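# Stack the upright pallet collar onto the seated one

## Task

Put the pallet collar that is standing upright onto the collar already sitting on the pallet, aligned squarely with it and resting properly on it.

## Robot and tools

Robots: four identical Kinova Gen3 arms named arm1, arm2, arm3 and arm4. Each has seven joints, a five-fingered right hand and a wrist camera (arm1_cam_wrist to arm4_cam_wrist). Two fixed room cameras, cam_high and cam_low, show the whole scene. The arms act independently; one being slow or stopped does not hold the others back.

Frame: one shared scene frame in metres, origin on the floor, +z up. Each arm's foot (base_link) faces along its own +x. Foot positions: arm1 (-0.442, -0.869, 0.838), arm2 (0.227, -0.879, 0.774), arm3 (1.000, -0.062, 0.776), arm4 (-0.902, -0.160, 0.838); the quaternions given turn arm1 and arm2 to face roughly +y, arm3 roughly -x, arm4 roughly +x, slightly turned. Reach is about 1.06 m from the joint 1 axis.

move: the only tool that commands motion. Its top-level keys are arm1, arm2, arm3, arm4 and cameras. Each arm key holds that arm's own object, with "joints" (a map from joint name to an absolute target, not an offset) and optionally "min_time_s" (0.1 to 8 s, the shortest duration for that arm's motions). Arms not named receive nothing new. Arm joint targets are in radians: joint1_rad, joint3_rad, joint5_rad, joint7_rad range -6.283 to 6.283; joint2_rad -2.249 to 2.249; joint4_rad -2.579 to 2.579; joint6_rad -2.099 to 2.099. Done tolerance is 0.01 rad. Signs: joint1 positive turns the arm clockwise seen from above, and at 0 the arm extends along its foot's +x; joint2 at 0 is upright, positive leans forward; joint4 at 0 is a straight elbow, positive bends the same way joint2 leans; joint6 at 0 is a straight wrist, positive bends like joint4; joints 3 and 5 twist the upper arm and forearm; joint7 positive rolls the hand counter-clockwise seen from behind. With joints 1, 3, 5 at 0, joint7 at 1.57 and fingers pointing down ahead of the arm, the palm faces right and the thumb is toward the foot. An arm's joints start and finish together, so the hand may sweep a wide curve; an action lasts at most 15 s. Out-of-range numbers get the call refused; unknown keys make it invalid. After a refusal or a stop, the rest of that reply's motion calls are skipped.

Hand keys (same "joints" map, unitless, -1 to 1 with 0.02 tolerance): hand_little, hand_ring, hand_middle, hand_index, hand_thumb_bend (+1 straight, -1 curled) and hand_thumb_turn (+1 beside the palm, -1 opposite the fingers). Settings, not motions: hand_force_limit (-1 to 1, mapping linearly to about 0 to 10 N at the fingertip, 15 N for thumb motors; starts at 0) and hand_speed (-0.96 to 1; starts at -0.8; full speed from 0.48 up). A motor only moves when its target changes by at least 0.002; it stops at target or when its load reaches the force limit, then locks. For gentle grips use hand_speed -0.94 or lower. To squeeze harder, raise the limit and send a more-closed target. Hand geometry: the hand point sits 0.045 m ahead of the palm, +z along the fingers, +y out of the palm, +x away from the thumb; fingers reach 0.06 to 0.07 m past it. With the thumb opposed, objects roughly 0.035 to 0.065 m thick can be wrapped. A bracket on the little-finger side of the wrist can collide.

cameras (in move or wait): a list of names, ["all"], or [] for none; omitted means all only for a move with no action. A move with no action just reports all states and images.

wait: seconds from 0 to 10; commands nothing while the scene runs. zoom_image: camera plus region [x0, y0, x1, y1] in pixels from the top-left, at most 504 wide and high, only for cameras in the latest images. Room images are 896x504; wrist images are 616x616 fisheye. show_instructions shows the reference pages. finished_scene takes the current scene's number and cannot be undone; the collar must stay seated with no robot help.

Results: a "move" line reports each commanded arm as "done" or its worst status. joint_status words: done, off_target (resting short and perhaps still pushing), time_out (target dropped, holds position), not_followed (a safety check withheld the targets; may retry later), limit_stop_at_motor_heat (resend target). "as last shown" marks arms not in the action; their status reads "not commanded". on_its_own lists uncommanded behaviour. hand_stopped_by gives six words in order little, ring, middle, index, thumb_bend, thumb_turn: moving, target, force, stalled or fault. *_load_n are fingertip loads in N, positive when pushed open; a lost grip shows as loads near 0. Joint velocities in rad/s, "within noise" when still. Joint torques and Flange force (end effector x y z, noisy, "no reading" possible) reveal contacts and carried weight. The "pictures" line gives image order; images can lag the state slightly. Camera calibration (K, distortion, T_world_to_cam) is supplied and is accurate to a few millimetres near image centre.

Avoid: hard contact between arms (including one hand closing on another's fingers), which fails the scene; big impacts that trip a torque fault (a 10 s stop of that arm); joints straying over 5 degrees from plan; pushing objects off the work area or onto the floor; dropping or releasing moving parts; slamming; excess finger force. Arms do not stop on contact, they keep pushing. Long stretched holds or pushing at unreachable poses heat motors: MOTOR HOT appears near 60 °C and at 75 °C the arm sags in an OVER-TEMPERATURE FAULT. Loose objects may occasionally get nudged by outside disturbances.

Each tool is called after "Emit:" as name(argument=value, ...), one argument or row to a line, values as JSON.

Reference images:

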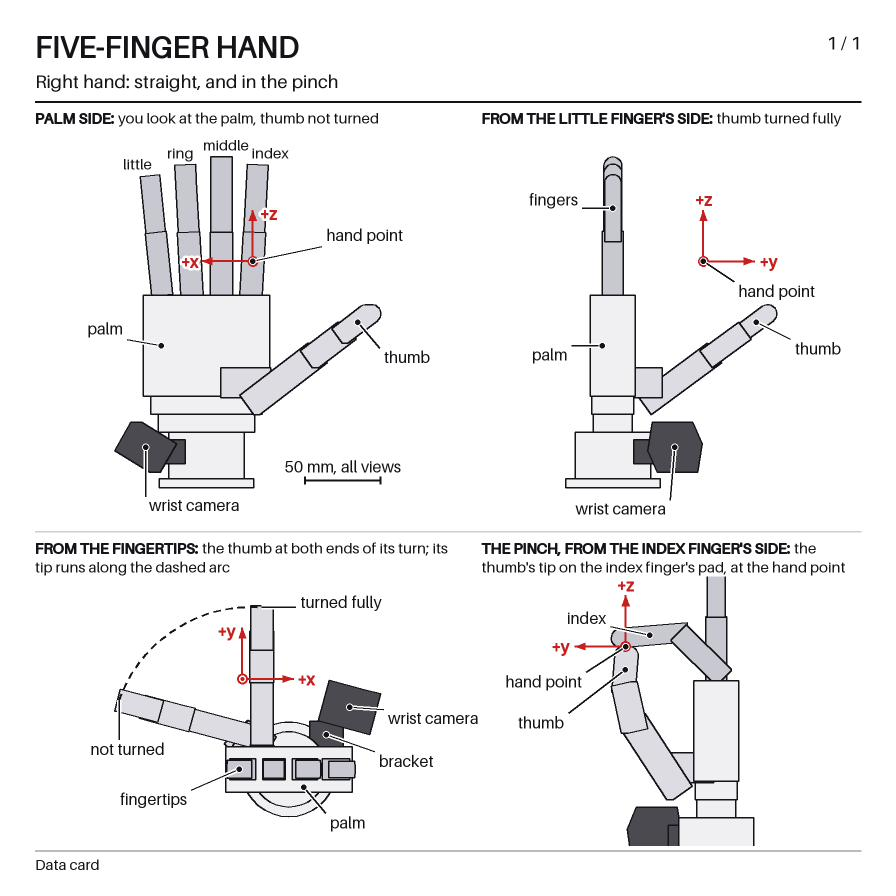

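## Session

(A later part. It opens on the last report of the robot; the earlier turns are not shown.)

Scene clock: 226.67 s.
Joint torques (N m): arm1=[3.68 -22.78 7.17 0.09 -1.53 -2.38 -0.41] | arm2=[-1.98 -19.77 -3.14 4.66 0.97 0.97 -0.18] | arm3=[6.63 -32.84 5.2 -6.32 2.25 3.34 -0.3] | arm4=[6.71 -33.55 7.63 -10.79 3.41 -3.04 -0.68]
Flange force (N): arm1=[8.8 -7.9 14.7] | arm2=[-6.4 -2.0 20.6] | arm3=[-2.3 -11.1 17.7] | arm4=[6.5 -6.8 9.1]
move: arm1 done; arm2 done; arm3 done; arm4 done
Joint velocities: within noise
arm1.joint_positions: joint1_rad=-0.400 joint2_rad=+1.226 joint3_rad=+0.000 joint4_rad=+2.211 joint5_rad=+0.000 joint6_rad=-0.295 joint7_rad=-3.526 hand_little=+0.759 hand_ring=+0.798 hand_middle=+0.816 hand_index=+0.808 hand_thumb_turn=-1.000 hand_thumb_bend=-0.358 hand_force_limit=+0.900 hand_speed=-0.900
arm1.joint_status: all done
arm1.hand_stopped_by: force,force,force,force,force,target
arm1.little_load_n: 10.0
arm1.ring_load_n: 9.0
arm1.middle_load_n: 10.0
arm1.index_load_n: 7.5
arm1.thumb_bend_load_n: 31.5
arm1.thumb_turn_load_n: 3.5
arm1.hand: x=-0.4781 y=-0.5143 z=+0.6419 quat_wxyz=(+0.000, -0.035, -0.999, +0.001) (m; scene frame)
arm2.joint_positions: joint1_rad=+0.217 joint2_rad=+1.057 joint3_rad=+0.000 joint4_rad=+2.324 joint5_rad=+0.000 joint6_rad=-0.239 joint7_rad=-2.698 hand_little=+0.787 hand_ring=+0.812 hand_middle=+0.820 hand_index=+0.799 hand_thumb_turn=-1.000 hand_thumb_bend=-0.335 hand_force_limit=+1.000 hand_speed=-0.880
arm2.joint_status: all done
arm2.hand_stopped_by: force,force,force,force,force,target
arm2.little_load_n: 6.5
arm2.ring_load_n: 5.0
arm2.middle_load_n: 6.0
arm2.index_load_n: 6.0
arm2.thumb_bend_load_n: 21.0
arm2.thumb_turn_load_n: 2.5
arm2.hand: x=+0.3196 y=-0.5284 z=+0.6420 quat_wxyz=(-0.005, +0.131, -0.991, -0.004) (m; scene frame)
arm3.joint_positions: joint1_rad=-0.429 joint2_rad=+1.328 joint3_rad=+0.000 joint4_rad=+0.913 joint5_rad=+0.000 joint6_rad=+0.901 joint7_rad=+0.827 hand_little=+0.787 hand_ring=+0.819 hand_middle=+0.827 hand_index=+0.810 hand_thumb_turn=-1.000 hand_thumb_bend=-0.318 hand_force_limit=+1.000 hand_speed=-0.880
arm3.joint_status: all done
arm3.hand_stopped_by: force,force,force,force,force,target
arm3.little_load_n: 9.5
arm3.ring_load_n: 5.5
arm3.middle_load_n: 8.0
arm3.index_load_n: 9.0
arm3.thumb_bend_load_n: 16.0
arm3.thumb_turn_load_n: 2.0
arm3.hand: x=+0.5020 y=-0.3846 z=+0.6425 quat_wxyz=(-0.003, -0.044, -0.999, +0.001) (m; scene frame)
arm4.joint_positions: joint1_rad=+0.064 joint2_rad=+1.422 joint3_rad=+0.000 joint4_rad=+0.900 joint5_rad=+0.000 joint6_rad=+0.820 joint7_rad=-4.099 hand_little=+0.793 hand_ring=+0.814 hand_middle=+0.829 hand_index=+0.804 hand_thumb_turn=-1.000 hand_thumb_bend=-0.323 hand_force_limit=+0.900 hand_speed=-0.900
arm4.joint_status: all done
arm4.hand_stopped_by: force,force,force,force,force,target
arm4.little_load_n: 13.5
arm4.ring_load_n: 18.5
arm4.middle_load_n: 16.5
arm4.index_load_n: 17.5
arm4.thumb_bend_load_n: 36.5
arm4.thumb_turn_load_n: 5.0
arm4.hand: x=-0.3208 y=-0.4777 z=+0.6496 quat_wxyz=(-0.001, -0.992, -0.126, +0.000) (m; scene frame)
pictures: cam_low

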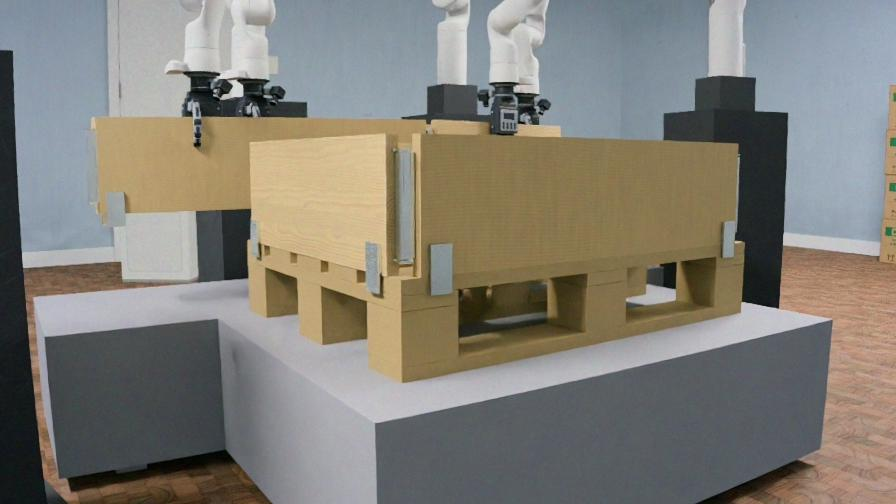

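Emit:
move(
  arm1={"joints":{"joint2_rad":1.0166,"joint4_rad":2.2951,"joint6_rad":-0.1701},"min_time_s":3},
  arm2={"joints":{"joint2_rad":0.826,"joint4_rad":2.3708,"joint6_rad":-0.0552},"min_time_s":3},
  arm3={"joints":{"joint2_rad":1.2058,"joint4_rad":0.9518,"joint6_rad":0.984},"min_time_s":3},
  arm4={"joints":{"joint2_rad":1.2854,"joint4_rad":0.9764,"joint6_rad":0.8798},"min_time_s":3},
)

Emit:
move(
  arm1={"joints":{"joint2_rad":0.7907,"joint4_rad":2.3334,"joint6_rad":0.0175},"min_time_s":3},
  arm2={"joints":{"joint2_rad":0.5877,"joint4_rad":2.366,"joint6_rad":0.1879},"min_time_s":3},
  arm3={"joints":{"joint2_rad":1.1019,"joint4_rad":0.9445,"joint6_rad":1.0952},"min_time_s":3},
  arm4={"joints":{"joint2_rad":1.1656,"joint4_rad":1.0059,"joint6_rad":0.9701},"min_time_s":3},
  cameras=["cam_low"],
)

Scene clock: 230.87 s.
Joint torques (N m): arm1=[3.98 -22.38 7.3 -2.07 -1.07 -2.66 -0.35] | arm2=[-3.11 -18.43 -4.28 3.17 0.48 1.55 -0.08] | arm3=[8.09 -33.95 6.75 -8.05 3.37 2.93 -0.06] | arm4=[6.18 -34.89 7.26 -14.21 3.59 -5.01 -0.56]
Flange force (N): arm1=[9.6 -9.4 15.5] | arm2=[-10.9 -2.1 21.9] | arm3=[-5.4 -11.8 18.6] | arm4=[0.6 -10.5 7.4]
move: arm1 done; arm2 done; arm3 done; arm4 done
Joint velocities: within noise
arm1.joint_positions: joint1_rad=-0.400 joint2_rad=+1.017 joint3_rad=+0.000 joint4_rad=+2.295 joint5_rad=+0.000 joint6_rad=-0.170 joint7_rad=-3.526 hand_little=+0.759 hand_ring=+0.798 hand_middle=+0.816 hand_index=+0.809 hand_thumb_turn=-1.000 hand_thumb_bend=-0.358 hand_force_limit=+0.900 hand_speed=-0.900
arm1.joint_status: all done
arm1.hand_stopped_by: force,force,force,force,force,target
arm1.little_load_n: 10.0
arm1.ring_load_n: 9.5
arm1.middle_load_n: 10.0
arm1.index_load_n: 8.0
arm1.thumb_bend_load_n: 31.5
arm1.thumb_turn_load_n: 3.5
arm1.hand: x=-0.4782 y=-0.5141 z=+0.7119 quat_wxyz=(+0.000, -0.035, -0.999, +0.001) (m; scene frame)
arm2.joint_positions: joint1_rad=+0.217 joint2_rad=+0.826 joint3_rad=+0.000 joint4_rad=+2.371 joint5_rad=+0.000 joint6_rad=-0.055 joint7_rad=-2.698 hand_little=+0.787 hand_ring=+0.811 hand_middle=+0.820 hand_index=+0.799 hand_thumb_turn=-1.000 hand_thumb_bend=-0.335 hand_force_limit=+1.000 hand_speed=-0.880
arm2.joint_status: all done
arm2.hand_stopped_by: force,force,force,force,force,target
arm2.little_load_n: 6.5
arm2.ring_load_n: 5.5
arm2.middle_load_n: 6.5
arm2.index_load_n: 6.0
arm2.thumb_bend_load_n: 21.0
arm2.thumb_turn_load_n: 3.5
arm2.hand: x=+0.3190 y=-0.5291 z=+0.7120 quat_wxyz=(-0.005, +0.131, -0.991, -0.004) (m; scene frame)
arm3.joint_positions: joint1_rad=-0.429 joint2_rad=+1.206 joint3_rad=+0.000 joint4_rad=+0.952 joint5_rad=+0.000 joint6_rad=+0.984 joint7_rad=+0.827 hand_little=+0.787 hand_ring=+0.819 hand_middle=+0.827 hand_index=+0.810 hand_thumb_turn=-1.000 hand_thumb_bend=-0.318 hand_force_limit=+1.000 hand_speed=-0.880
arm3.joint_status: all done
arm3.hand_stopped_by: force,force,force,force,force,target
arm3.little_load_n: 10.0
arm3.ring_load_n: 6.0
arm3.middle_load_n: 9.0
arm3.index_load_n: 10.5
arm3.thumb_bend_load_n: 15.0
arm3.thumb_turn_load_n: 2.5
arm3.hand: x=+0.5016 y=-0.3845 z=+0.7125 quat_wxyz=(-0.003, -0.044, -0.999, +0.001) (m; scene frame)
arm4.joint_positions: joint1_rad=+0.064 joint2_rad=+1.285 joint3_rad=+0.000 joint4_rad=+0.976 joint5_rad=+0.000 joint6_rad=+0.880 joint7_rad=-4.099 hand_little=+0.793 hand_ring=+0.814 hand_middle=+0.829 hand_index=+0.804 hand_thumb_turn=-1.000 hand_thumb_bend=-0.323 hand_force_limit=+0.900 hand_speed=-0.900
arm4.joint_status: all done
arm4.hand_stopped_by: force,force,force,force,force,target
arm4.little_load_n: 14.0
arm4.ring_load_n: 18.5
arm4.middle_load_n: 17.0
arm4.index_load_n: 18.0
arm4.thumb_bend_load_n: 36.0
arm4.thumb_turn_load_n: 5.5
arm4.hand: x=-0.3208 y=-0.4775 z=+0.7196 quat_wxyz=(-0.001, -0.992, -0.126, +0.000) (m; scene frame)
pictures: none

Scene clock: 234.17 s.
Joint torques (N m): arm1=[3.25 -21.32 5.52 -5.69 -0.16 -3.15 -0.18] | arm2=[-3.49 -16.82 -3.88 0.74 -0.68 2.06 -0.02] | arm3=[9.31 -34.24 7.62 -9.21 4.29 2.91 0.16] | arm4=[5.74 -36.26 6.82 -17.55 3.82 -6.66 -0.46]
Flange force (N): arm1=[7.1 -10.9 15.1] | arm2=[-13.8 -0.8 22.4] | arm3=[-7.3 -13.1 19.1] | arm4=[-4.6 -13.8 8.0]
move: arm1 done; arm2 done; arm3 done; arm4 done
Joint velocities: within noise
arm1.joint_positions: joint1_rad=-0.400 joint2_rad=+0.791 joint3_rad=+0.000 joint4_rad=+2.333 joint5_rad=+0.000 joint6_rad=+0.017 joint7_rad=-3.526 hand_little=+0.759 hand_ring=+0.798 hand_middle=+0.816 hand_index=+0.809 hand_thumb_turn=-1.000 hand_thumb_bend=-0.358 hand_force_limit=+0.900 hand_speed=-0.900
arm1.joint_status: all done
arm1.hand_stopped_by: force,force,force,force,force,target
arm1.little_load_n: 9.5
arm1.ring_load_n: 8.5
arm1.middle_load_n: 10.0
arm1.index_load_n: 7.5
arm1.thumb_bend_load_n: 31.5
arm1.thumb_turn_load_n: 4.0
arm1.hand: x=-0.4782 y=-0.5140 z=+0.7819 quat_wxyz=(+0.000, -0.035, -0.999, +0.001) (m; scene frame)
arm2.joint_positions: joint1_rad=+0.217 joint2_rad=+0.588 joint3_rad=+0.000 joint4_rad=+2.366 joint5_rad=+0.000 joint6_rad=+0.188 joint7_rad=-2.698 hand_little=+0.787 hand_ring=+0.811 hand_middle=+0.820 hand_index=+0.799 hand_thumb_turn=-1.000 hand_thumb_bend=-0.335 hand_force_limit=+1.000 hand_speed=-0.880
arm2.joint_status: all done
arm2.hand_stopped_by: force,force,force,force,force,target
arm2.little_load_n: 6.0
arm2.ring_load_n: 5.0
arm2.middle_load_n: 6.0
arm2.index_load_n: 6.0
arm2.thumb_bend_load_n: 21.5
arm2.thumb_turn_load_n: 4.0
arm2.hand: x=+0.3184 y=-0.5298 z=+0.7820 quat_wxyz=(-0.005, +0.131, -0.991, -0.004) (m; scene frame)
arm3.joint_positions: joint1_rad=-0.429 joint2_rad=+1.102 joint3_rad=+0.000 joint4_rad=+0.944 joint5_rad=+0.000 joint6_rad=+1.095 joint7_rad=+0.827 hand_little=+0.787 hand_ring=+0.819 hand_middle=+0.827 hand_index=+0.810 hand_thumb_turn=-1.000 hand_thumb_bend=-0.318 hand_force_limit=+1.000 hand_speed=-0.880
arm3.joint_status: all done
arm3.hand_stopped_by: force,force,force,force,force,target
arm3.little_load_n: 9.5
arm3.ring_load_n: 6.0
arm3.middle_load_n: 9.5
arm3.index_load_n: 11.0
arm3.thumb_bend_load_n: 14.5
arm3.thumb_turn_load_n: 2.0
arm3.hand: x=+0.5012 y=-0.3843 z=+0.7826 quat_wxyz=(-0.003, -0.044, -0.999, +0.001) (m; scene frame)
arm4.joint_positions: joint1_rad=+0.064 joint2_rad=+1.166 joint3_rad=+0.000 joint4_rad=+1.006 joint5_rad=+0.000 joint6_rad=+0.970 joint7_rad=-4.099 hand_little=+0.793 hand_ring=+0.814 hand_middle=+0.829 hand_index=+0.804 hand_thumb_turn=-1.000 hand_thumb_bend=-0.323 hand_force_limit=+0.900 hand_speed=-0.900
arm4.joint_status: all done
arm4.hand_stopped_by: force,force,force,force,force,target
arm4.little_load_n: 14.5
arm4.ring_load_n: 19.0
arm4.middle_load_n: 17.5
arm4.index_load_n: 19.0
arm4.thumb_bend_load_n: 35.0
arm4.thumb_turn_load_n: 5.5
arm4.hand: x=-0.3208 y=-0.4774 z=+0.7897 quat_wxyz=(-0.001, -0.992, -0.126, +0.000) (m; scene frame)
pictures: cam_low

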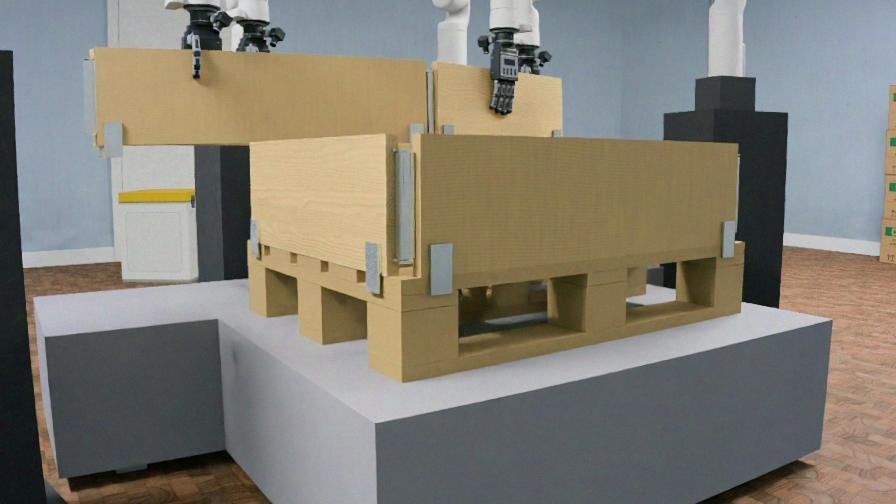

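Emit:
move(
  arm1={"joints":{"joint2_rad":0.5953,"joint4_rad":2.3261,"joint6_rad":0.2202},"min_time_s":2.5},
  arm2={"joints":{"joint2_rad":0.3975,"joint4_rad":2.3208,"joint6_rad":0.4233},"min_time_s":2.5},
  arm3={"joints":{"joint2_rad":1.0294,"joint4_rad":0.9011,"joint6_rad":1.2111},"min_time_s":2.5},
  arm4={"joints":{"joint2_rad":1.0769,"joint4_rad":0.9962,"joint6_rad":1.0685},"min_time_s":2.5},
  cameras=["cam_low","cam_high","arm3_cam_wrist","arm4_cam_wrist"],
)

Emit:
zoom_image(
  camera="cam_high",
  region=[300, 120, 460, 240],
)

Emit:
zoom_image(
  camera="cam_high",
  region=[460, 120, 620, 240],
)

Emit:
zoom_image(
  camera="cam_high",
  region=[320, 280, 440, 380],
)

Emit:
zoom_image(
  camera="cam_high",
  region=[480, 280, 600, 380],
)

Scene clock: 240.57 s.
Joint torques (N m): arm1=[1.94 -19.89 3.31 -9.02 0.34 -3.48 -0.07] | arm2=[-3 -15.91 -2.8 -2.34 -1.58 2.22 0.03] | arm3=[10.03 -34.17 8.05 -10.16 4.94 2.78 0.22] | arm4=[4.82 -36.71 5.85 -19.94 3.76 -8.06 -0.37]
Flange force (N): arm1=[2.9 -11.0 15.0] | arm2=[-12.8 1.1 23.1] | arm3=[-8.5 -13.6 19.0] | arm4=[-8.8 -15.3 8.5]
move: arm1 done; arm2 done; arm3 done; arm4 done
Joint velocities: within noise
arm1.joint_positions: joint1_rad=-0.400 joint2_rad=+0.595 joint3_rad=+0.000 joint4_rad=+2.326 joint5_rad=+0.000 joint6_rad=+0.220 joint7_rad=-3.526 hand_little=+0.759 hand_ring=+0.798 hand_middle=+0.816 hand_index=+0.809 hand_thumb_turn=-1.000 hand_thumb_bend=-0.358 hand_force_limit=+0.900 hand_speed=-0.900
arm1.joint_status: all done
arm1.hand_stopped_by: force,force,force,force,force,target
arm1.little_load_n: 8.5
arm1.ring_load_n: 8.0
arm1.middle_load_n: 9.0
arm1.index_load_n: 7.5
arm1.thumb_bend_load_n: 31.5
arm1.thumb_turn_load_n: 4.0
arm1.hand: x=-0.4782 y=-0.5139 z=+0.8419 quat_wxyz=(+0.000, -0.035, -0.999, +0.001) (m; scene frame)
arm2.joint_positions: joint1_rad=+0.217 joint2_rad=+0.397 joint3_rad=+0.000 joint4_rad=+2.321 joint5_rad=+0.000 joint6_rad=+0.423 joint7_rad=-2.698 hand_little=+0.787 hand_ring=+0.811 hand_middle=+0.820 hand_index=+0.799 hand_thumb_turn=-1.000 hand_thumb_bend=-0.335 hand_force_limit=+1.000 hand_speed=-0.880
arm2.joint_status: all done
arm2.hand_stopped_by: force,force,force,force,force,target
arm2.little_load_n: 5.5
arm2.ring_load_n: 4.5
arm2.middle_load_n: 6.0
arm2.index_load_n: 6.0
arm2.thumb_bend_load_n: 21.5
arm2.thumb_turn_load_n: 4.5
arm2.hand: x=+0.3179 y=-0.5304 z=+0.8420 quat_wxyz=(-0.005, +0.131, -0.991, -0.004) (m; scene frame)
arm3.joint_positions: joint1_rad=-0.429 joint2_rad=+1.029 joint3_rad=+0.000 joint4_rad=+0.901 joint5_rad=+0.000 joint6_rad=+1.211 joint7_rad=+0.827 hand_little=+0.787 hand_ring=+0.819 hand_middle=+0.827 hand_index=+0.810 hand_thumb_turn=-1.000 hand_thumb_bend=-0.318 hand_force_limit=+1.000 hand_speed=-0.880
arm3.joint_status: all done
arm3.hand_stopped_by: force,force,force,force,force,target
arm3.little_load_n: 9.0
arm3.ring_load_n: 6.0
arm3.middle_load_n: 10.0
arm3.index_load_n: 11.5
arm3.thumb_bend_load_n: 14.5
arm3.thumb_turn_load_n: 2.0
arm3.hand: x=+0.5010 y=-0.3842 z=+0.8425 quat_wxyz=(-0.003, -0.044, -0.999, +0.001) (m; scene frame)
arm4.joint_positions: joint1_rad=+0.064 joint2_rad=+1.077 joint3_rad=+0.000 joint4_rad=+0.996 joint5_rad=+0.000 joint6_rad=+1.069 joint7_rad=-4.099 hand_little=+0.793 hand_ring=+0.814 hand_middle=+0.830 hand_index=+0.804 hand_thumb_turn=-1.000 hand_thumb_bend=-0.323 hand_force_limit=+0.900 hand_speed=-0.900
arm4.joint_status: all done
arm4.hand_stopped_by: force,force,force,force,force,target
arm4.little_load_n: 14.5
arm4.ring_load_n: 19.0
arm4.middle_load_n: 18.0
arm4.index_load_n: 19.5
arm4.thumb_bend_load_n: 34.0
arm4.thumb_turn_load_n: 6.0
arm4.hand: x=-0.3208 y=-0.4772 z=+0.8496 quat_wxyz=(-0.001, -0.992, -0.126, +0.000) (m; scene frame)
pictures: arm3_cam_wrist, arm4_cam_wrist, cam_high, cam_low
camera_calibration:
arm3_cam_wrist: T_world_to_cam=[[-0.186726, 0.981149, -0.0498054, 0.515922], [0.823417, 0.183957, 0.536792, -0.79739], [0.535834, 0.0592226, -0.842244, 0.577673], [0, 0, 0, 1]] pos_world=[0.443383, -0.393722, 0.94027]
arm4_cam_wrist: T_world_to_cam=[[0.525401, -0.850584, 0.0214708, -0.25084], [-0.736465, -0.441983, 0.512123, -0.885245], [-0.426114, -0.284882, -0.858644, 0.571213], [0, 0, 0, 1]] pos_world=[-0.276759, -0.441895, 0.949208]

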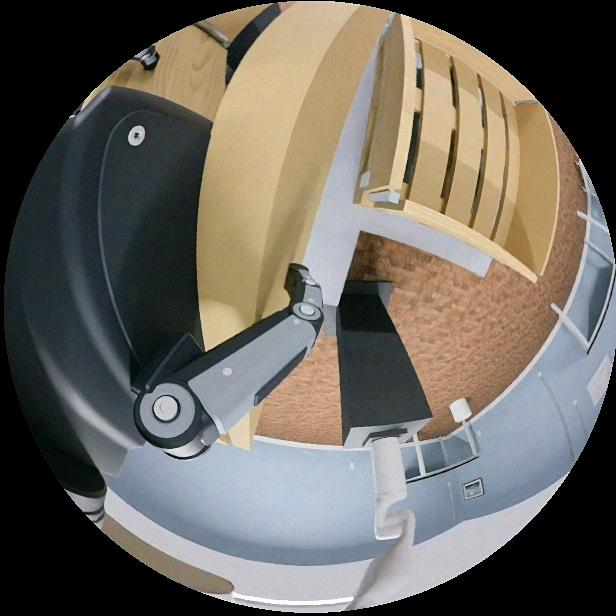

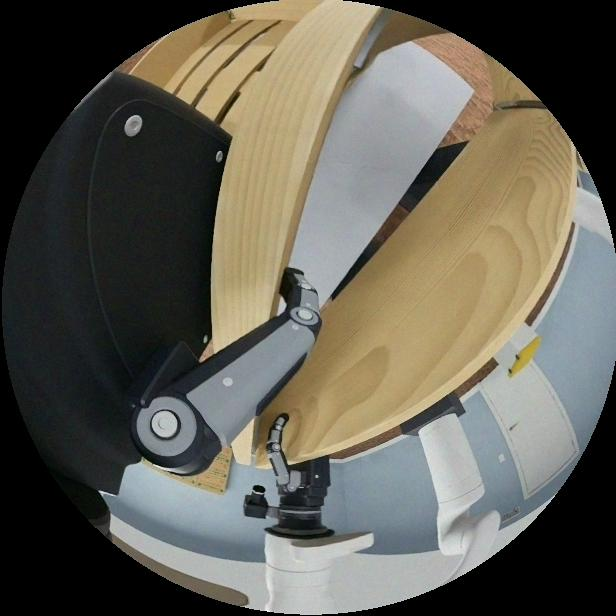

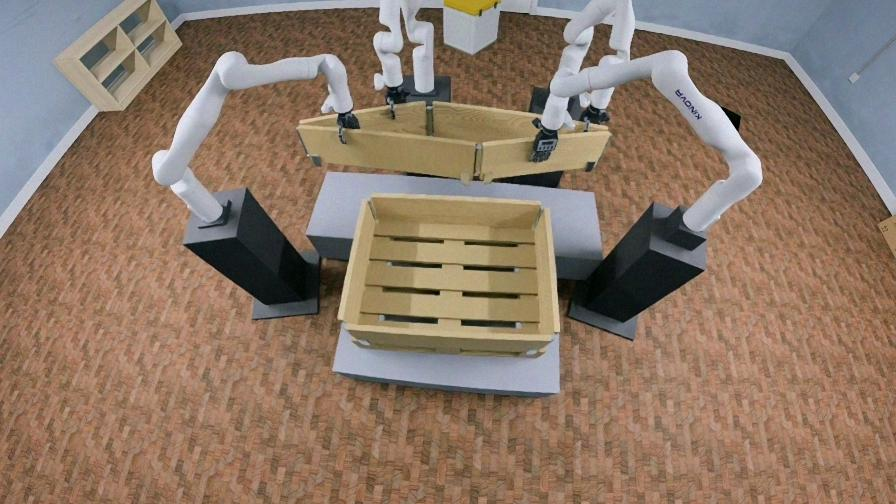

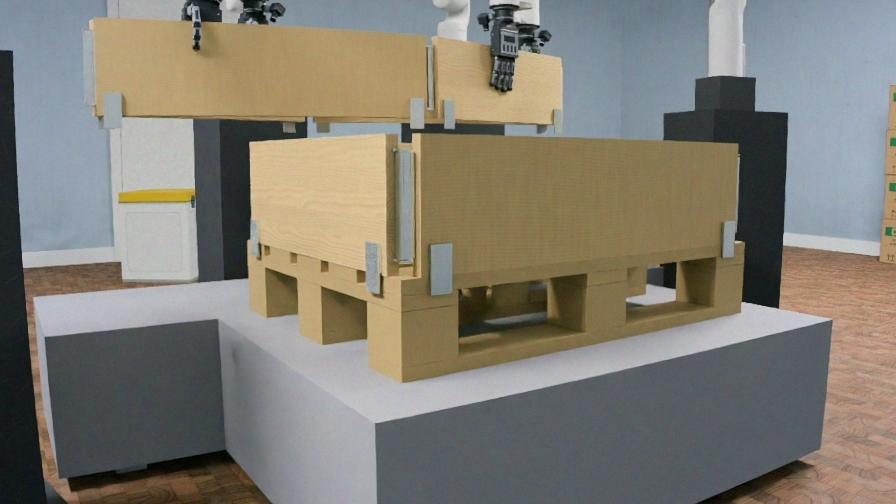

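Scaled by 3.150 from the camera's 896x504 image, which has a finer 1280x720 frame.

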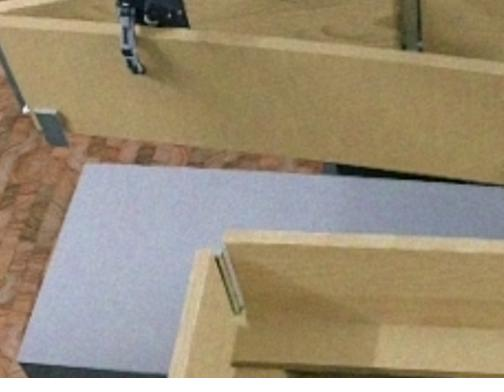

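Scaled by 3.150 from the camera's 896x504 image, which has a finer 1280x720 frame.

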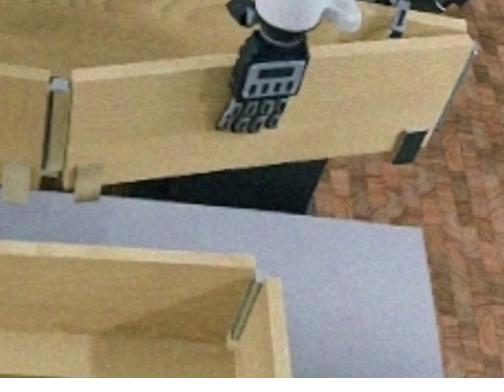

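Scaled by 4.200 from the camera's 896x504 image, which has a finer 1280x720 frame.

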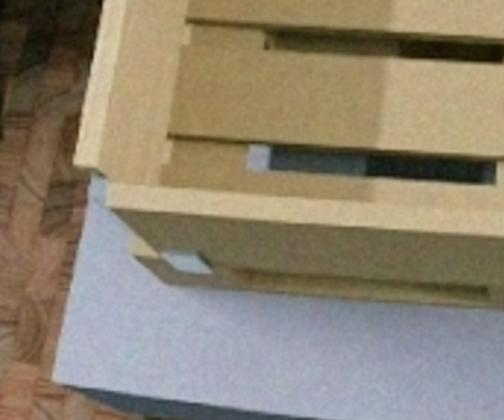

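Scaled by 4.200 from the camera's 896x504 image, which has a finer 1280x720 frame.

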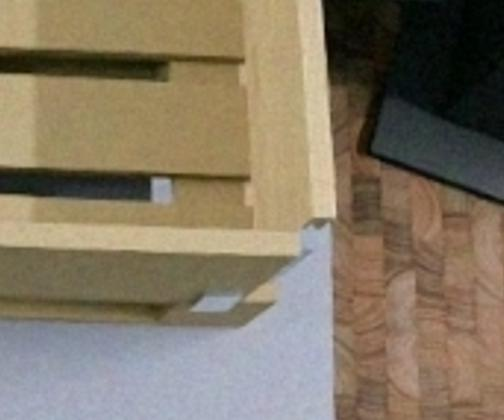

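Emit:
zoom_image(
  camera="cam_high",
  region=[330, 305, 380, 350],
)

Emit:
zoom_image(
  camera="cam_high",
  region=[520, 315, 570, 360],
)

Emit:
zoom_image(
  camera="cam_high",
  region=[350, 180, 400, 225],
)

Emit:
zoom_image(
  camera="cam_high",
  region=[515, 185, 565, 230],
)

Scaled by 10.080 from the camera's 896x504 image, which has a finer 1280x720 frame.

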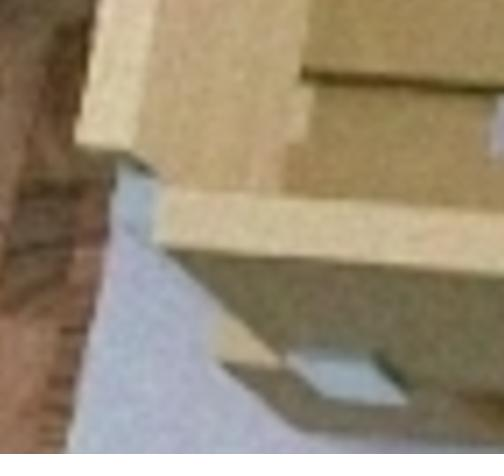

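Scaled by 10.080 from the camera's 896x504 image, which has a finer 1280x720 frame.

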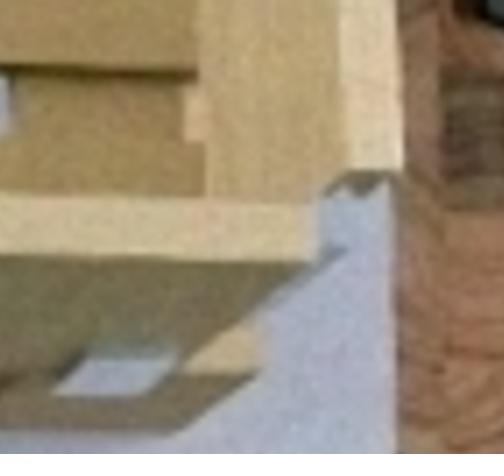

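Scaled by 10.080 from the camera's 896x504 image, which has a finer 1280x720 frame.

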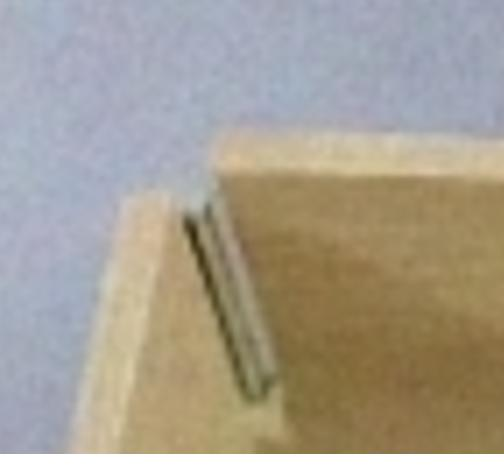

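Scaled by 10.080 from the camera's 896x504 image, which has a finer 1280x720 frame.

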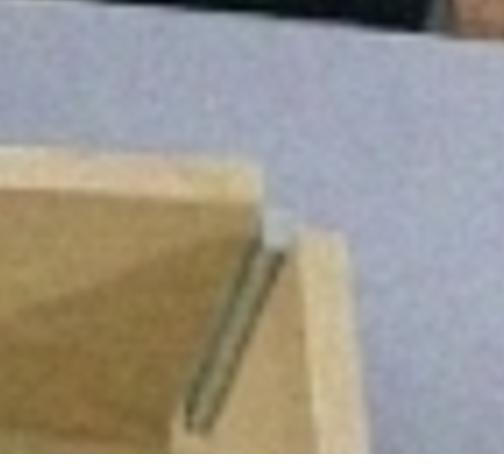

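Emit:
move(
  arm1={"joints":{"joint1_rad":-0.345,"joint2_rad":0.6335,"joint4_rad":2.1791,"joint6_rad":0.329,"joint7_rad":-3.4552},"min_time_s":3},
  arm2={"joints":{"joint1_rad":0.2034,"joint2_rad":0.498,"joint4_rad":2.0994,"joint6_rad":0.5442,"joint7_rad":-2.6449},"min_time_s":3},
  arm3={"joints":{"joint1_rad":-0.308,"joint2_rad":0.9165,"joint4_rad":1.1514,"joint6_rad":1.0737,"joint7_rad":0.9622},"min_time_s":3},
  arm4={"joints":{"joint1_rad":-0.0349,"joint2_rad":1.0171,"joint4_rad":1.1369,"joint6_rad":0.9876,"joint7_rad":-4.1302},"min_time_s":3},
  cameras=["cam_high"],
)

Scene clock: 263.73 s.
Joint torques (N m): arm1=[-3.77 -17.89 -4.04 -5.99 -1.22 -1.34 -0.07] | arm2=[1.53 -20.24 2.6 -7.24 0.35 0.24 -0.26] | arm3=[4.3 -28.95 2.88 -5.63 1.56 4.51 -0.18] | arm4=[1.78 -39.76 3.53 -16.48 2.35 -4.26 -0.76]
Flange force (N): arm1=[-11.6 -0.5 8.8] | arm2=[2.8 1.6 19.6] | arm3=[4.7 -11.3 16.2] | arm4=[0.3 -1.8 20.1]
move: arm1 done; arm2 done; arm3 done; arm4 done
Joint velocities: within noise
arm1.joint_positions: joint1_rad=-0.345 joint2_rad=+0.633 joint3_rad=+0.000 joint4_rad=+2.179 joint5_rad=+0.000 joint6_rad=+0.329 joint7_rad=-3.455 hand_little=+0.759 hand_ring=+0.798 hand_middle=+0.816 hand_index=+0.808 hand_thumb_turn=-1.000 hand_thumb_bend=-0.358 hand_force_limit=+0.900 hand_speed=-0.900
arm1.joint_status: all done
arm1.hand_stopped_by: force,force,force,force,force,target
arm1.little_load_n: 7.5
arm1.ring_load_n: 5.5
arm1.middle_load_n: 5.0
arm1.index_load_n: 3.0
arm1.thumb_bend_load_n: 33.0
arm1.thumb_turn_load_n: 7.0
arm1.hand: x=-0.4743 y=-0.4654 z=+0.8418 quat_wxyz=(+0.000, -0.027, -1.000, +0.001) (m; scene frame)
arm2.joint_positions: joint1_rad=+0.203 joint2_rad=+0.498 joint3_rad=+0.000 joint4_rad=+2.099 joint5_rad=+0.000 joint6_rad=+0.544 joint7_rad=-2.645 hand_little=+0.787 hand_ring=+0.811 hand_middle=+0.819 hand_index=+0.799 hand_thumb_turn=-1.000 hand_thumb_bend=-0.335 hand_force_limit=+1.000 hand_speed=-0.880
arm2.joint_status: all done
arm2.hand_stopped_by: force,force,force,force,force,target
arm2.little_load_n: 2.0
arm2.ring_load_n: 2.5
arm2.middle_load_n: 4.5
arm2.index_load_n: 6.5
arm2.thumb_bend_load_n: 17.0
arm2.thumb_turn_load_n: 1.5
arm2.hand: x=+0.3215 y=-0.4578 z=+0.8421 quat_wxyz=(-0.005, +0.164, -0.987, -0.004) (m; scene frame)
arm3.joint_positions: joint1_rad=-0.308 joint2_rad=+0.916 joint3_rad=+0.000 joint4_rad=+1.151 joint5_rad=+0.000 joint6_rad=+1.074 joint7_rad=+0.962 hand_little=+0.787 hand_ring=+0.819 hand_middle=+0.827 hand_index=+0.810 hand_thumb_turn=-1.000 hand_thumb_bend=-0.318 hand_force_limit=+1.000 hand_speed=-0.880
arm3.joint_status: all done
arm3.hand_stopped_by: force,force,force,force,force,target
arm3.little_load_n: 9.0
arm3.ring_load_n: 5.0
arm3.middle_load_n: 7.5
arm3.index_load_n: 8.5
arm3.thumb_bend_load_n: 14.0
arm3.thumb_turn_load_n: 0.5
arm3.hand: x=+0.4967 y=-0.2938 z=+0.8423 quat_wxyz=(-0.003, -0.037, -0.999, +0.001) (m; scene frame)
arm4.joint_positions: joint1_rad=-0.035 joint2_rad=+1.017 joint3_rad=+0.000 joint4_rad=+1.137 joint5_rad=+0.000 joint6_rad=+0.988 joint7_rad=-4.130 hand_little=+0.793 hand_ring=+0.814 hand_middle=+0.830 hand_index=+0.804 hand_thumb_turn=-1.000 hand_thumb_bend=-0.322 hand_force_limit=+0.900 hand_speed=-0.900
arm4.joint_status: all done
arm4.hand_stopped_by: force,force,force,force,force,target
arm4.little_load_n: 13.0
arm4.ring_load_n: 19.5
arm4.middle_load_n: 19.5
arm4.index_load_n: 20.5
arm4.thumb_bend_load_n: 39.5
arm4.thumb_turn_load_n: 4.5
arm4.hand: x=-0.3194 y=-0.4116 z=+0.8495 quat_wxyz=(-0.001, -0.987, -0.160, +0.000) (m; scene frame)
pictures: cam_high

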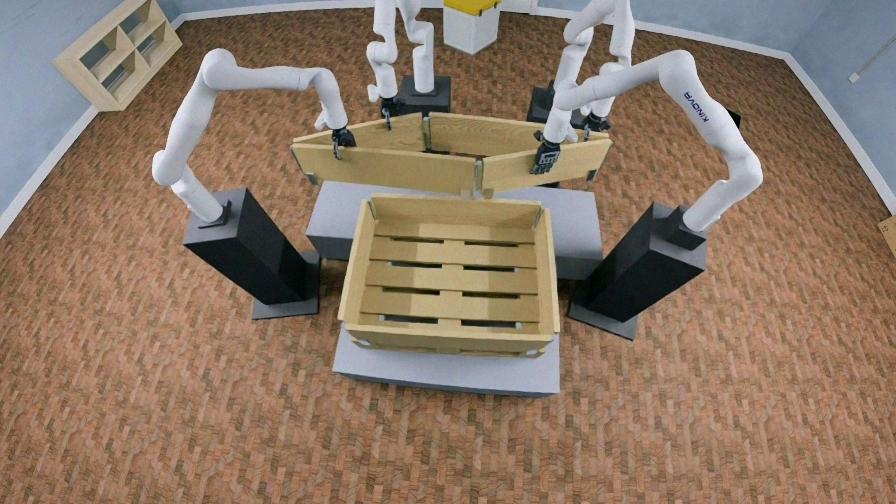

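Emit:
move(
  arm1={"joints":{"joint1_rad":-0.3005,"joint2_rad":0.6818,"joint4_rad":2.0248,"joint6_rad":0.4350,"joint7_rad":-3.3959},"min_time_s":3},
  arm2={"joints":{"joint1_rad":0.1876,"joint2_rad":0.5993,"joint4_rad":1.8771,"joint6_rad":0.6652,"joint7_rad":-2.5938},"min_time_s":3},
  arm3={"joints":{"joint1_rad":-0.1677,"joint2_rad":0.8514,"joint4_rad":1.2948,"joint6_rad":0.9953,"joint7_rad":1.1174},"min_time_s":3},
  arm4={"joints":{"joint1_rad":-0.1395,"joint2_rad":0.9731,"joint4_rad":1.2411,"joint6_rad":0.9274,"joint7_rad":-4.1679},"min_time_s":3},
)

Scene clock: 270.93 s.
Joint torques (N m): arm1=[-3.03 -18.64 -3.14 -4.46 -1.41 -0.09 -0.23] | arm2=[-0.99 -24.24 -0.14 -8.54 -0.71 0.43 -0.08] | arm3=[4.37 -26.63 3.02 -3.35 1.53 5.43 -0.26] | arm4=[0.7 -37.53 2.6 -14.39 1.94 -3.16 -0.76]
Flange force (N): arm1=[-8.0 2.4 8.5] | arm2=[-2.6 -1.1 20.4] | arm3=[9.1 -11.9 15.9] | arm4=[1.3 1.0 20.0]
move: arm1 done; arm2 done; arm3 done; arm4 done
Joint velocities: within noise
arm1.joint_positions: joint1_rad=-0.300 joint2_rad=+0.682 joint3_rad=+0.000 joint4_rad=+2.025 joint5_rad=+0.000 joint6_rad=+0.435 joint7_rad=-3.396 hand_little=+0.759 hand_ring=+0.798 hand_middle=+0.816 hand_index=+0.808 hand_thumb_turn=-1.000 hand_thumb_bend=-0.358 hand_force_limit=+0.900 hand_speed=-0.900
arm1.joint_status: all done
arm1.hand_stopped_by: force,force,force,force,force,target
arm1.little_load_n: 7.5
arm1.ring_load_n: 6.0
arm1.middle_load_n: 5.0
arm1.index_load_n: 2.5
arm1.thumb_bend_load_n: 33.0
arm1.thumb_turn_load_n: 7.0
arm1.hand: x=-0.4697 y=-0.4164 z=+0.8417 quat_wxyz=(+0.000, -0.020, -1.000, +0.001) (m; scene frame)
arm2.joint_positions: joint1_rad=+0.188 joint2_rad=+0.599 joint3_rad=+0.000 joint4_rad=+1.877 joint5_rad=+0.000 joint6_rad=+0.665 joint7_rad=-2.594 hand_little=+0.787 hand_ring=+0.811 hand_middle=+0.819 hand_index=+0.799 hand_thumb_turn=-1.000 hand_thumb_bend=-0.335 hand_force_limit=+1.000 hand_speed=-0.880
arm2.joint_status: all done
arm2.hand_stopped_by: force,force,force,force,force,target
arm2.little_load_n: 2.0
arm2.ring_load_n: 2.5
arm2.middle_load_n: 5.0
arm2.index_load_n: 7.0
arm2.thumb_bend_load_n: 15.5
arm2.thumb_turn_load_n: 2.0
arm2.hand: x=+0.3217 y=-0.3892 z=+0.8422 quat_wxyz=(-0.005, +0.196, -0.980, -0.004) (m; scene frame)
arm3.joint_positions: joint1_rad=-0.168 joint2_rad=+0.851 joint3_rad=+0.000 joint4_rad=+1.295 joint5_rad=+0.000 joint6_rad=+0.995 joint7_rad=+1.117 hand_little=+0.787 hand_ring=+0.819 hand_middle=+0.827 hand_index=+0.810 hand_thumb_turn=-1.000 hand_thumb_bend=-0.318 hand_force_limit=+1.000 hand_speed=-0.880
arm3.joint_status: all done
arm3.hand_stopped_by: force,force,force,force,force,target
arm3.little_load_n: 9.0
arm3.ring_load_n: 5.0
arm3.middle_load_n: 8.0
arm3.index_load_n: 9.5
arm3.thumb_bend_load_n: 15.0
arm3.thumb_turn_load_n: 0.0
arm3.hand: x=+0.4883 y=-0.2038 z=+0.8421 quat_wxyz=(-0.003, -0.030, -1.000, +0.001) (m; scene frame)
arm4.joint_positions: joint1_rad=-0.140 joint2_rad=+0.973 joint3_rad=+0.000 joint4_rad=+1.241 joint5_rad=+0.000 joint6_rad=+0.927 joint7_rad=-4.168 hand_little=+0.793 hand_ring=+0.814 hand_middle=+0.830 hand_index=+0.804 hand_thumb_turn=-1.000 hand_thumb_bend=-0.322 hand_force_limit=+0.900 hand_speed=-0.900
arm4.joint_status: all done
arm4.hand_stopped_by: force,force,force,force,force,target
arm4.little_load_n: 12.5
arm4.ring_load_n: 19.0
arm4.middle_load_n: 19.0
arm4.index_load_n: 20.5
arm4.thumb_bend_load_n: 40.5
arm4.thumb_turn_load_n: 5.5
arm4.hand: x=-0.3196 y=-0.3460 z=+0.8494 quat_wxyz=(-0.001, -0.981, -0.193, +0.000) (m; scene frame)
pictures: none

Emit:
move(
  arm1={"joints":{"joint1_rad":-0.2650,"joint2_rad":0.7384,"joint4_rad":1.8627,"joint6_rad":0.5405,"joint7_rad":-3.3456},"min_time_s":3},
  arm2={"joints":{"joint1_rad":0.1748,"joint2_rad":0.7096,"joint4_rad":1.6349,"joint6_rad":0.7971,"joint7_rad":-2.5397},"min_time_s":3},
  arm3={"joints":{"joint1_rad":-0.0152,"joint2_rad":0.8217,"joint4_rad":1.3603,"joint6_rad":0.9596,"joint7_rad":1.2847},"min_time_s":3},
  arm4={"joints":{"joint1_rad":-0.2486,"joint2_rad":0.9436,"joint4_rad":1.3120,"joint6_rad":0.8860,"joint7_rad":-4.2101},"min_time_s":3},
  cameras=["cam_high","cam_low"],
)

Scene clock: 274.67 s.
Joint torques (N m): arm1=[-3.52 -19.61 -3.45 -3.37 -1.76 1 -0.33] | arm2=[-1.53 -28.59 -0.66 -10.86 -1.05 -0.06 -0.12] | arm3=[4.81 -26.07 3.61 -3.96 1.79 4.55 -0.31] | arm4=[-1.28 -37.21 0.83 -14.69 1.31 -3.43 -0.67]
Flange force (N): arm1=[-8.0 5.7 8.5] | arm2=[-2.3 -2.9 20.7] | arm3=[8.9 -10.6 15.1] | arm4=[-1.4 3.0 20.5]
move: arm1 done; arm2 done; arm3 done; arm4 done
Joint velocities: within noise
arm1.joint_positions: joint1_rad=-0.265 joint2_rad=+0.738 joint3_rad=+0.000 joint4_rad=+1.863 joint5_rad=+0.000 joint6_rad=+0.540 joint7_rad=-3.346 hand_little=+0.759 hand_ring=+0.798 hand_middle=+0.816 hand_index=+0.808 hand_thumb_turn=-1.000 hand_thumb_bend=-0.358 hand_force_limit=+0.900 hand_speed=-0.900
arm1.joint_status: all done
arm1.hand_stopped_by: force,force,force,force,force,target
arm1.little_load_n: 7.0
arm1.ring_load_n: 5.5
arm1.middle_load_n: 5.0
arm1.index_load_n: 3.0
arm1.thumb_bend_load_n: 33.5
arm1.thumb_turn_load_n: 7.0
arm1.hand: x=-0.4651 y=-0.3675 z=+0.8417 quat_wxyz=(+0.000, -0.012, -1.000, +0.001) (m; scene frame)
arm2.joint_positions: joint1_rad=+0.175 joint2_rad=+0.710 joint3_rad=+0.000 joint4_rad=+1.635 joint5_rad=+0.000 joint6_rad=+0.797 joint7_rad=-2.540 hand_little=+0.787 hand_ring=+0.811 hand_middle=+0.819 hand_index=+0.799 hand_thumb_turn=-1.000 hand_thumb_bend=-0.335 hand_force_limit=+1.000 hand_speed=-0.880
arm2.joint_status: all done
arm2.hand_stopped_by: force,force,force,force,force,target
arm2.little_load_n: 2.0
arm2.ring_load_n: 3.0
arm2.middle_load_n: 5.0
arm2.index_load_n: 7.5
arm2.thumb_bend_load_n: 15.0
arm2.thumb_turn_load_n: 2.0
arm2.hand: x=+0.3211 y=-0.3209 z=+0.8423 quat_wxyz=(-0.005, +0.229, -0.973, -0.004) (m; scene frame)
arm3.joint_positions: joint1_rad=-0.015 joint2_rad=+0.822 joint3_rad=+0.000 joint4_rad=+1.360 joint5_rad=+0.000 joint6_rad=+0.960 joint7_rad=+1.285 hand_little=+0.787 hand_ring=+0.819 hand_middle=+0.827 hand_index=+0.810 hand_thumb_turn=-1.000 hand_thumb_bend=-0.318 hand_force_limit=+1.000 hand_speed=-0.880
arm3.joint_status: all done
arm3.hand_stopped_by: force,force,force,force,force,target
arm3.little_load_n: 8.5
arm3.ring_load_n: 4.5
arm3.middle_load_n: 7.5
arm3.index_load_n: 9.0
arm3.thumb_bend_load_n: 16.0
arm3.thumb_turn_load_n: 0.0
arm3.hand: x=+0.4777 y=-0.1147 z=+0.8418 quat_wxyz=(-0.003, -0.022, -1.000, +0.001) (m; scene frame)
arm4.joint_positions: joint1_rad=-0.249 joint2_rad=+0.944 joint3_rad=+0.000 joint4_rad=+1.312 joint5_rad=+0.000 joint6_rad=+0.886 joint7_rad=-4.210 hand_little=+0.793 hand_ring=+0.814 hand_middle=+0.830 hand_index=+0.804 hand_thumb_turn=-1.000 hand_thumb_bend=-0.322 hand_force_limit=+0.900 hand_speed=-0.900
arm4.joint_status: all done
arm4.hand_stopped_by: force,force,force,force,force,target
arm4.little_load_n: 12.0
arm4.ring_load_n: 18.5
arm4.middle_load_n: 18.5
arm4.index_load_n: 20.0
arm4.thumb_bend_load_n: 41.0
arm4.thumb_turn_load_n: 6.5
arm4.hand: x=-0.3208 y=-0.2808 z=+0.8492 quat_wxyz=(-0.001, -0.974, -0.225, +0.000) (m; scene frame)
pictures: cam_high, cam_low

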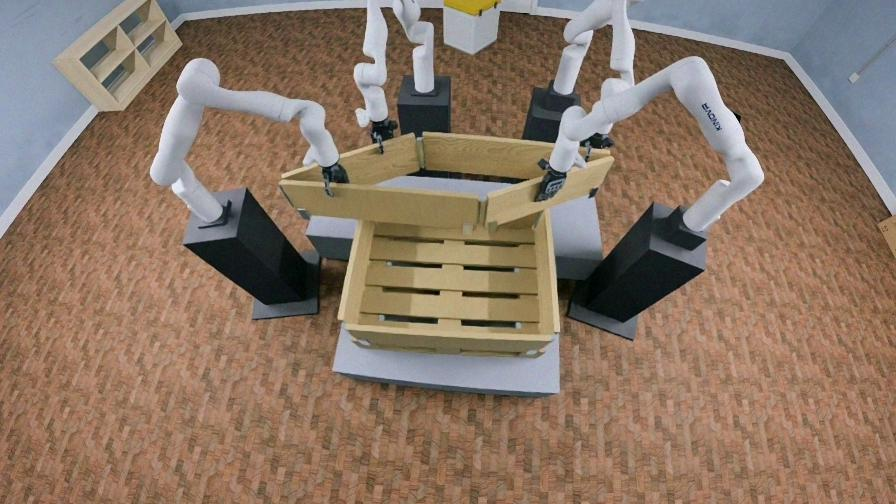

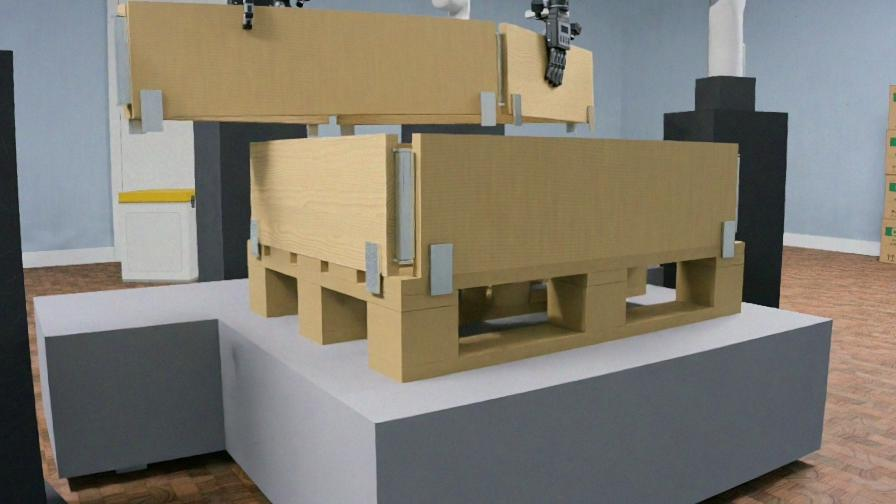

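Emit:
move(
  arm1={"joints":{"joint1_rad":-0.2360,"joint2_rad":0.8033,"joint4_rad":1.6901,"joint6_rad":0.6482,"joint7_rad":-3.3018},"min_time_s":3},
  arm2={"joints":{"joint1_rad":0.1640,"joint2_rad":0.8337,"joint4_rad":1.3619,"joint6_rad":0.9460,"joint7_rad":-2.4835},"min_time_s":3},
  arm3={"joints":{"joint1_rad":0.1409,"joint2_rad":0.8242,"joint4_rad":1.3545,"joint6_rad":0.9629,"joint7_rad":1.4556},"min_time_s":3},
  arm4={"joints":{"joint1_rad":-0.3604,"joint2_rad":0.9264,"joint4_rad":1.3529,"joint6_rad":0.8623,"joint7_rad":-4.2550},"min_time_s":3},
)

Emit:
move(
  arm1={"joints":{"joint1_rad":-0.2118,"joint2_rad":0.8769,"joint4_rad":1.5031,"joint6_rad":0.7616,"joint7_rad":-3.2627},"min_time_s":3},
  arm2={"joints":{"joint1_rad":0.1546,"joint2_rad":0.9826,"joint4_rad":1.0325,"joint6_rad":1.1265,"joint7_rad":-2.4261},"min_time_s":3},
  arm3={"joints":{"joint1_rad":0.2911,"joint2_rad":0.8587,"joint4_rad":1.2788,"joint6_rad":1.0041,"joint7_rad":1.6207},"min_time_s":3},
  arm4={"joints":{"joint1_rad":-0.4726,"joint2_rad":0.9213,"joint4_rad":1.3656,"joint6_rad":0.8547,"joint7_rad":-4.3003},"min_time_s":3},
  cameras=["cam_high","cam_low"],
)

Scene clock: 279.03 s.
Joint torques (N m): arm1=[-3.24 -13.89 -3.29 -2.68 -2.05 0.16 -0.39] | arm2=[-3.19 -22.59 -1.8 -10.58 -1.23 -1.66 0.22] | arm3=[7.94 -19.42 6.24 -2.18 3.16 3.36 0.06] | arm4=[1.18 -48.78 3.72 -19.05 2.63 -2.38 -0.58]
Flange force (N): arm1=[-7.2 2.4 -8.6] | arm2=[1.8 -10.7 1.9] | arm3=[7.3 -14.9 1.6] | arm4=[-0.1 -1.2 43.4]
move: arm1 done; arm2 done; arm3 done; arm4 done
Joint velocities: within noise
arm1.joint_positions: joint1_rad=-0.236 joint2_rad=+0.803 joint3_rad=+0.000 joint4_rad=+1.690 joint5_rad=+0.000 joint6_rad=+0.648 joint7_rad=-3.302 hand_little=+0.759 hand_ring=+0.798 hand_middle=+0.815 hand_index=+0.808 hand_thumb_turn=-0.999 hand_thumb_bend=-0.358 hand_force_limit=+0.900 hand_speed=-0.900
arm1.joint_status: all done
arm1.hand_stopped_by: force,force,force,force,force,target
arm1.little_load_n: 8.0
arm1.ring_load_n: 6.0
arm1.middle_load_n: 6.0
arm1.index_load_n: 3.5
arm1.thumb_bend_load_n: 33.0
arm1.thumb_turn_load_n: 5.5
arm1.hand: x=-0.4602 y=-0.3185 z=+0.8415 quat_wxyz=(+0.000, -0.005, -1.000, +0.001) (m; scene frame)
arm2.joint_positions: joint1_rad=+0.164 joint2_rad=+0.834 joint3_rad=+0.000 joint4_rad=+1.362 joint5_rad=+0.000 joint6_rad=+0.946 joint7_rad=-2.483 hand_little=+0.786 hand_ring=+0.810 hand_middle=+0.819 hand_index=+0.799 hand_thumb_turn=-1.000 hand_thumb_bend=-0.342 hand_force_limit=+1.000 hand_speed=-0.880
arm2.joint_status: all done
arm2.hand_stopped_by: force,force,force,force,force,target
arm2.little_load_n: 0.0
arm2.ring_load_n: 0.0
arm2.middle_load_n: 2.5
arm2.index_load_n: 6.0
arm2.thumb_bend_load_n: 1.0
arm2.thumb_turn_load_n: 0.5
arm2.hand: x=+0.3200 y=-0.2530 z=+0.8424 quat_wxyz=(-0.006, +0.262, -0.965, -0.004) (m; scene frame)
arm3.joint_positions: joint1_rad=+0.141 joint2_rad=+0.824 joint3_rad=+0.000 joint4_rad=+1.354 joint5_rad=+0.000 joint6_rad=+0.963 joint7_rad=+1.456 hand_little=+0.786 hand_ring=+0.818 hand_middle=+0.826 hand_index=+0.809 hand_thumb_turn=-1.000 hand_thumb_bend=-0.322 hand_force_limit=+1.000 hand_speed=-0.880
arm3.joint_status: all done
arm3.hand_stopped_by: force,force,force,force,force,target
arm3.little_load_n: 4.5
arm3.ring_load_n: 1.5
arm3.middle_load_n: 4.5
arm3.index_load_n: 5.0
arm3.thumb_bend_load_n: 0.0
arm3.thumb_turn_load_n: 0.0
arm3.hand: x=+0.4649 y=-0.0267 z=+0.8416 quat_wxyz=(-0.003, -0.015, -1.000, +0.001) (m; scene frame)
arm4.joint_positions: joint1_rad=-0.360 joint2_rad=+0.926 joint3_rad=+0.000 joint4_rad=+1.353 joint5_rad=+0.000 joint6_rad=+0.862 joint7_rad=-4.255 hand_little=+0.793 hand_ring=+0.814 hand_middle=+0.830 hand_index=+0.805 hand_thumb_turn=-1.000 hand_thumb_bend=-0.300 hand_force_limit=+0.900 hand_speed=-0.900
arm4.joint_status: all done
arm4.hand_stopped_by: force,force,force,force,force,target
arm4.little_load_n: 9.0
arm4.ring_load_n: 18.0
arm4.middle_load_n: 20.0
arm4.index_load_n: 21.5
arm4.thumb_bend_load_n: 41.5
arm4.thumb_turn_load_n: 5.5
arm4.hand: x=-0.3231 y=-0.2160 z=+0.8491 quat_wxyz=(-0.001, -0.966, -0.258, +0.000) (m; scene frame)
pictures: none

Scene clock: 282.33 s.
Joint torques (N m): arm1=[-4.59 -24.88 -4.65 -12.65 -3.13 -6.58 -0.52] | arm2=[-13.95 -24.64 -10.52 -30.95 -6.93 -21.88 -0.53] | arm3=[13.5 -21.6 12.03 -2.62 6.35 3.91 0.19] | arm4=[5.11 -45.51 7.28 -18.74 3.8 -3.06 -0.53]
Flange force (N): arm1=[-9.9 -3.9 -2.5] | arm2=[24.1 -59.5 -23.1] | arm3=[11.2 -22.6 5.0] | arm4=[0.0 -8.9 37.1]
move: arm1 done; arm2 done; arm3 done; arm4 done
Joint velocities: within noise
arm1.joint_positions: joint1_rad=-0.212 joint2_rad=+0.877 joint3_rad=+0.000 joint4_rad=+1.503 joint5_rad=+0.000 joint6_rad=+0.762 joint7_rad=-3.263 hand_little=+0.759 hand_ring=+0.799 hand_middle=+0.817 hand_index=+0.809 hand_thumb_turn=-0.999 hand_thumb_bend=-0.357 hand_force_limit=+0.900 hand_speed=-0.900
arm1.joint_status: all done
arm1.hand_stopped_by: force,force,force,force,force,target
arm1.little_load_n: 14.0
arm1.ring_load_n: 15.5
arm1.middle_load_n: 18.0
arm1.index_load_n: 14.5
arm1.thumb_bend_load_n: 36.5
arm1.thumb_turn_load_n: 7.5
arm1.hand: x=-0.4551 y=-0.2696 z=+0.8414 quat_wxyz=(+0.000, +0.002, -1.000, +0.001) (m; scene frame)
arm2.joint_positions: joint1_rad=+0.155 joint2_rad=+0.983 joint3_rad=+0.000 joint4_rad=+1.032 joint5_rad=+0.000 joint6_rad=+1.126 joint7_rad=-2.426 hand_little=+0.788 hand_ring=+0.812 hand_middle=+0.821 hand_index=+0.800 hand_thumb_turn=-1.000 hand_thumb_bend=-0.341 hand_force_limit=+1.000 hand_speed=-0.880
arm2.joint_status: all done
arm2.hand_stopped_by: force,force,force,force,force,target
arm2.little_load_n: 15.0
arm2.ring_load_n: 14.5
arm2.middle_load_n: 19.0
arm2.index_load_n: 17.5
arm2.thumb_bend_load_n: 4.5
arm2.thumb_turn_load_n: 0.0
arm2.hand: x=+0.3183 y=-0.1856 z=+0.8424 quat_wxyz=(-0.006, +0.294, -0.956, -0.004) (m; scene frame)
arm3.joint_positions: joint1_rad=+0.291 joint2_rad=+0.859 joint3_rad=+0.000 joint4_rad=+1.279 joint5_rad=+0.000 joint6_rad=+1.004 joint7_rad=+1.621 hand_little=+0.786 hand_ring=+0.818 hand_middle=+0.827 hand_index=+0.810 hand_thumb_turn=-1.000 hand_thumb_bend=-0.322 hand_force_limit=+1.000 hand_speed=-0.880
arm3.joint_status: all done
arm3.hand_stopped_by: force,force,force,force,force,target
arm3.little_load_n: 3.5
arm3.ring_load_n: 4.0
arm3.middle_load_n: 10.5
arm3.index_load_n: 11.5
arm3.thumb_bend_load_n: 0.0
arm3.thumb_turn_load_n: 0.0
arm3.hand: x=+0.4501 y=+0.0601 z=+0.8413 quat_wxyz=(-0.003, -0.007, -1.000, +0.001) (m; scene frame)
arm4.joint_positions: joint1_rad=-0.473 joint2_rad=+0.921 joint3_rad=+0.000 joint4_rad=+1.366 joint5_rad=+0.000 joint6_rad=+0.855 joint7_rad=-4.300 hand_little=+0.793 hand_ring=+0.814 hand_middle=+0.830 hand_index=+0.805 hand_thumb_turn=-1.000 hand_thumb_bend=-0.300 hand_force_limit=+0.900 hand_speed=-0.900
arm4.joint_status: all done
arm4.hand_stopped_by: force,force,force,force,force,target
arm4.little_load_n: 12.0
arm4.ring_load_n: 16.5
arm4.middle_load_n: 15.0
arm4.index_load_n: 16.5
arm4.thumb_bend_load_n: 30.5
arm4.thumb_turn_load_n: 3.5
arm4.hand: x=-0.3263 y=-0.1517 z=+0.8490 quat_wxyz=(-0.001, -0.957, -0.290, +0.000) (m; scene frame)
pictures: cam_high, cam_low

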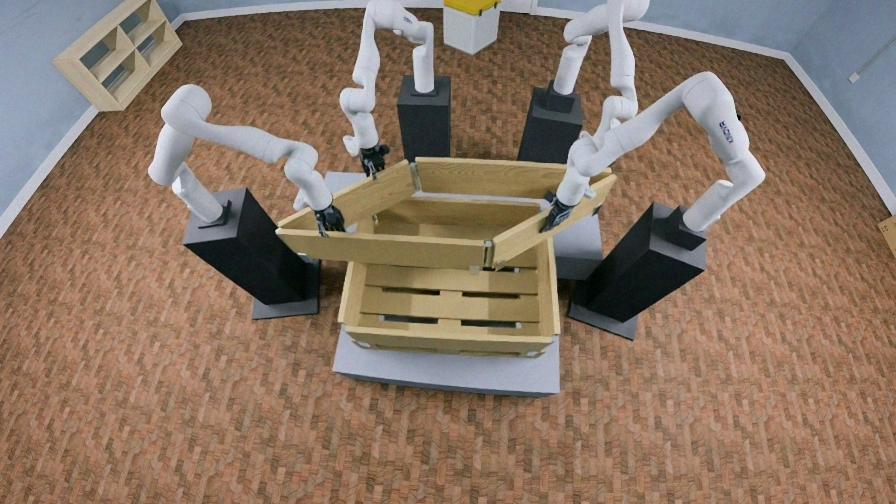

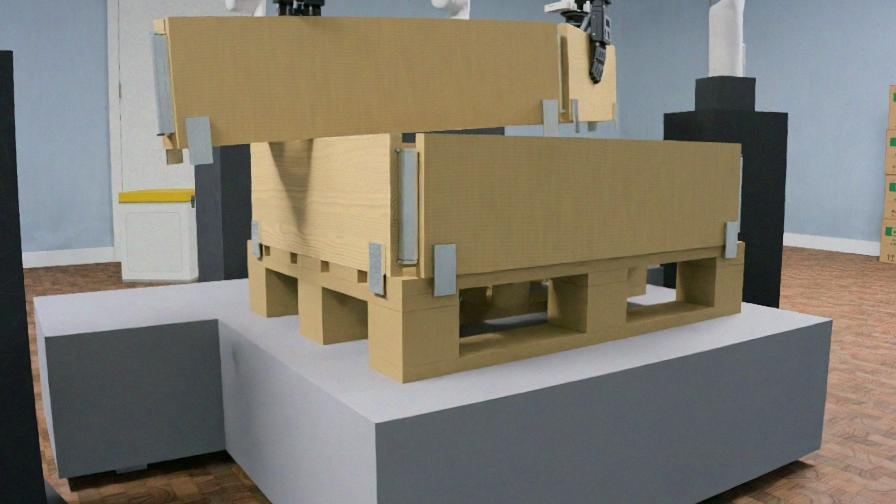

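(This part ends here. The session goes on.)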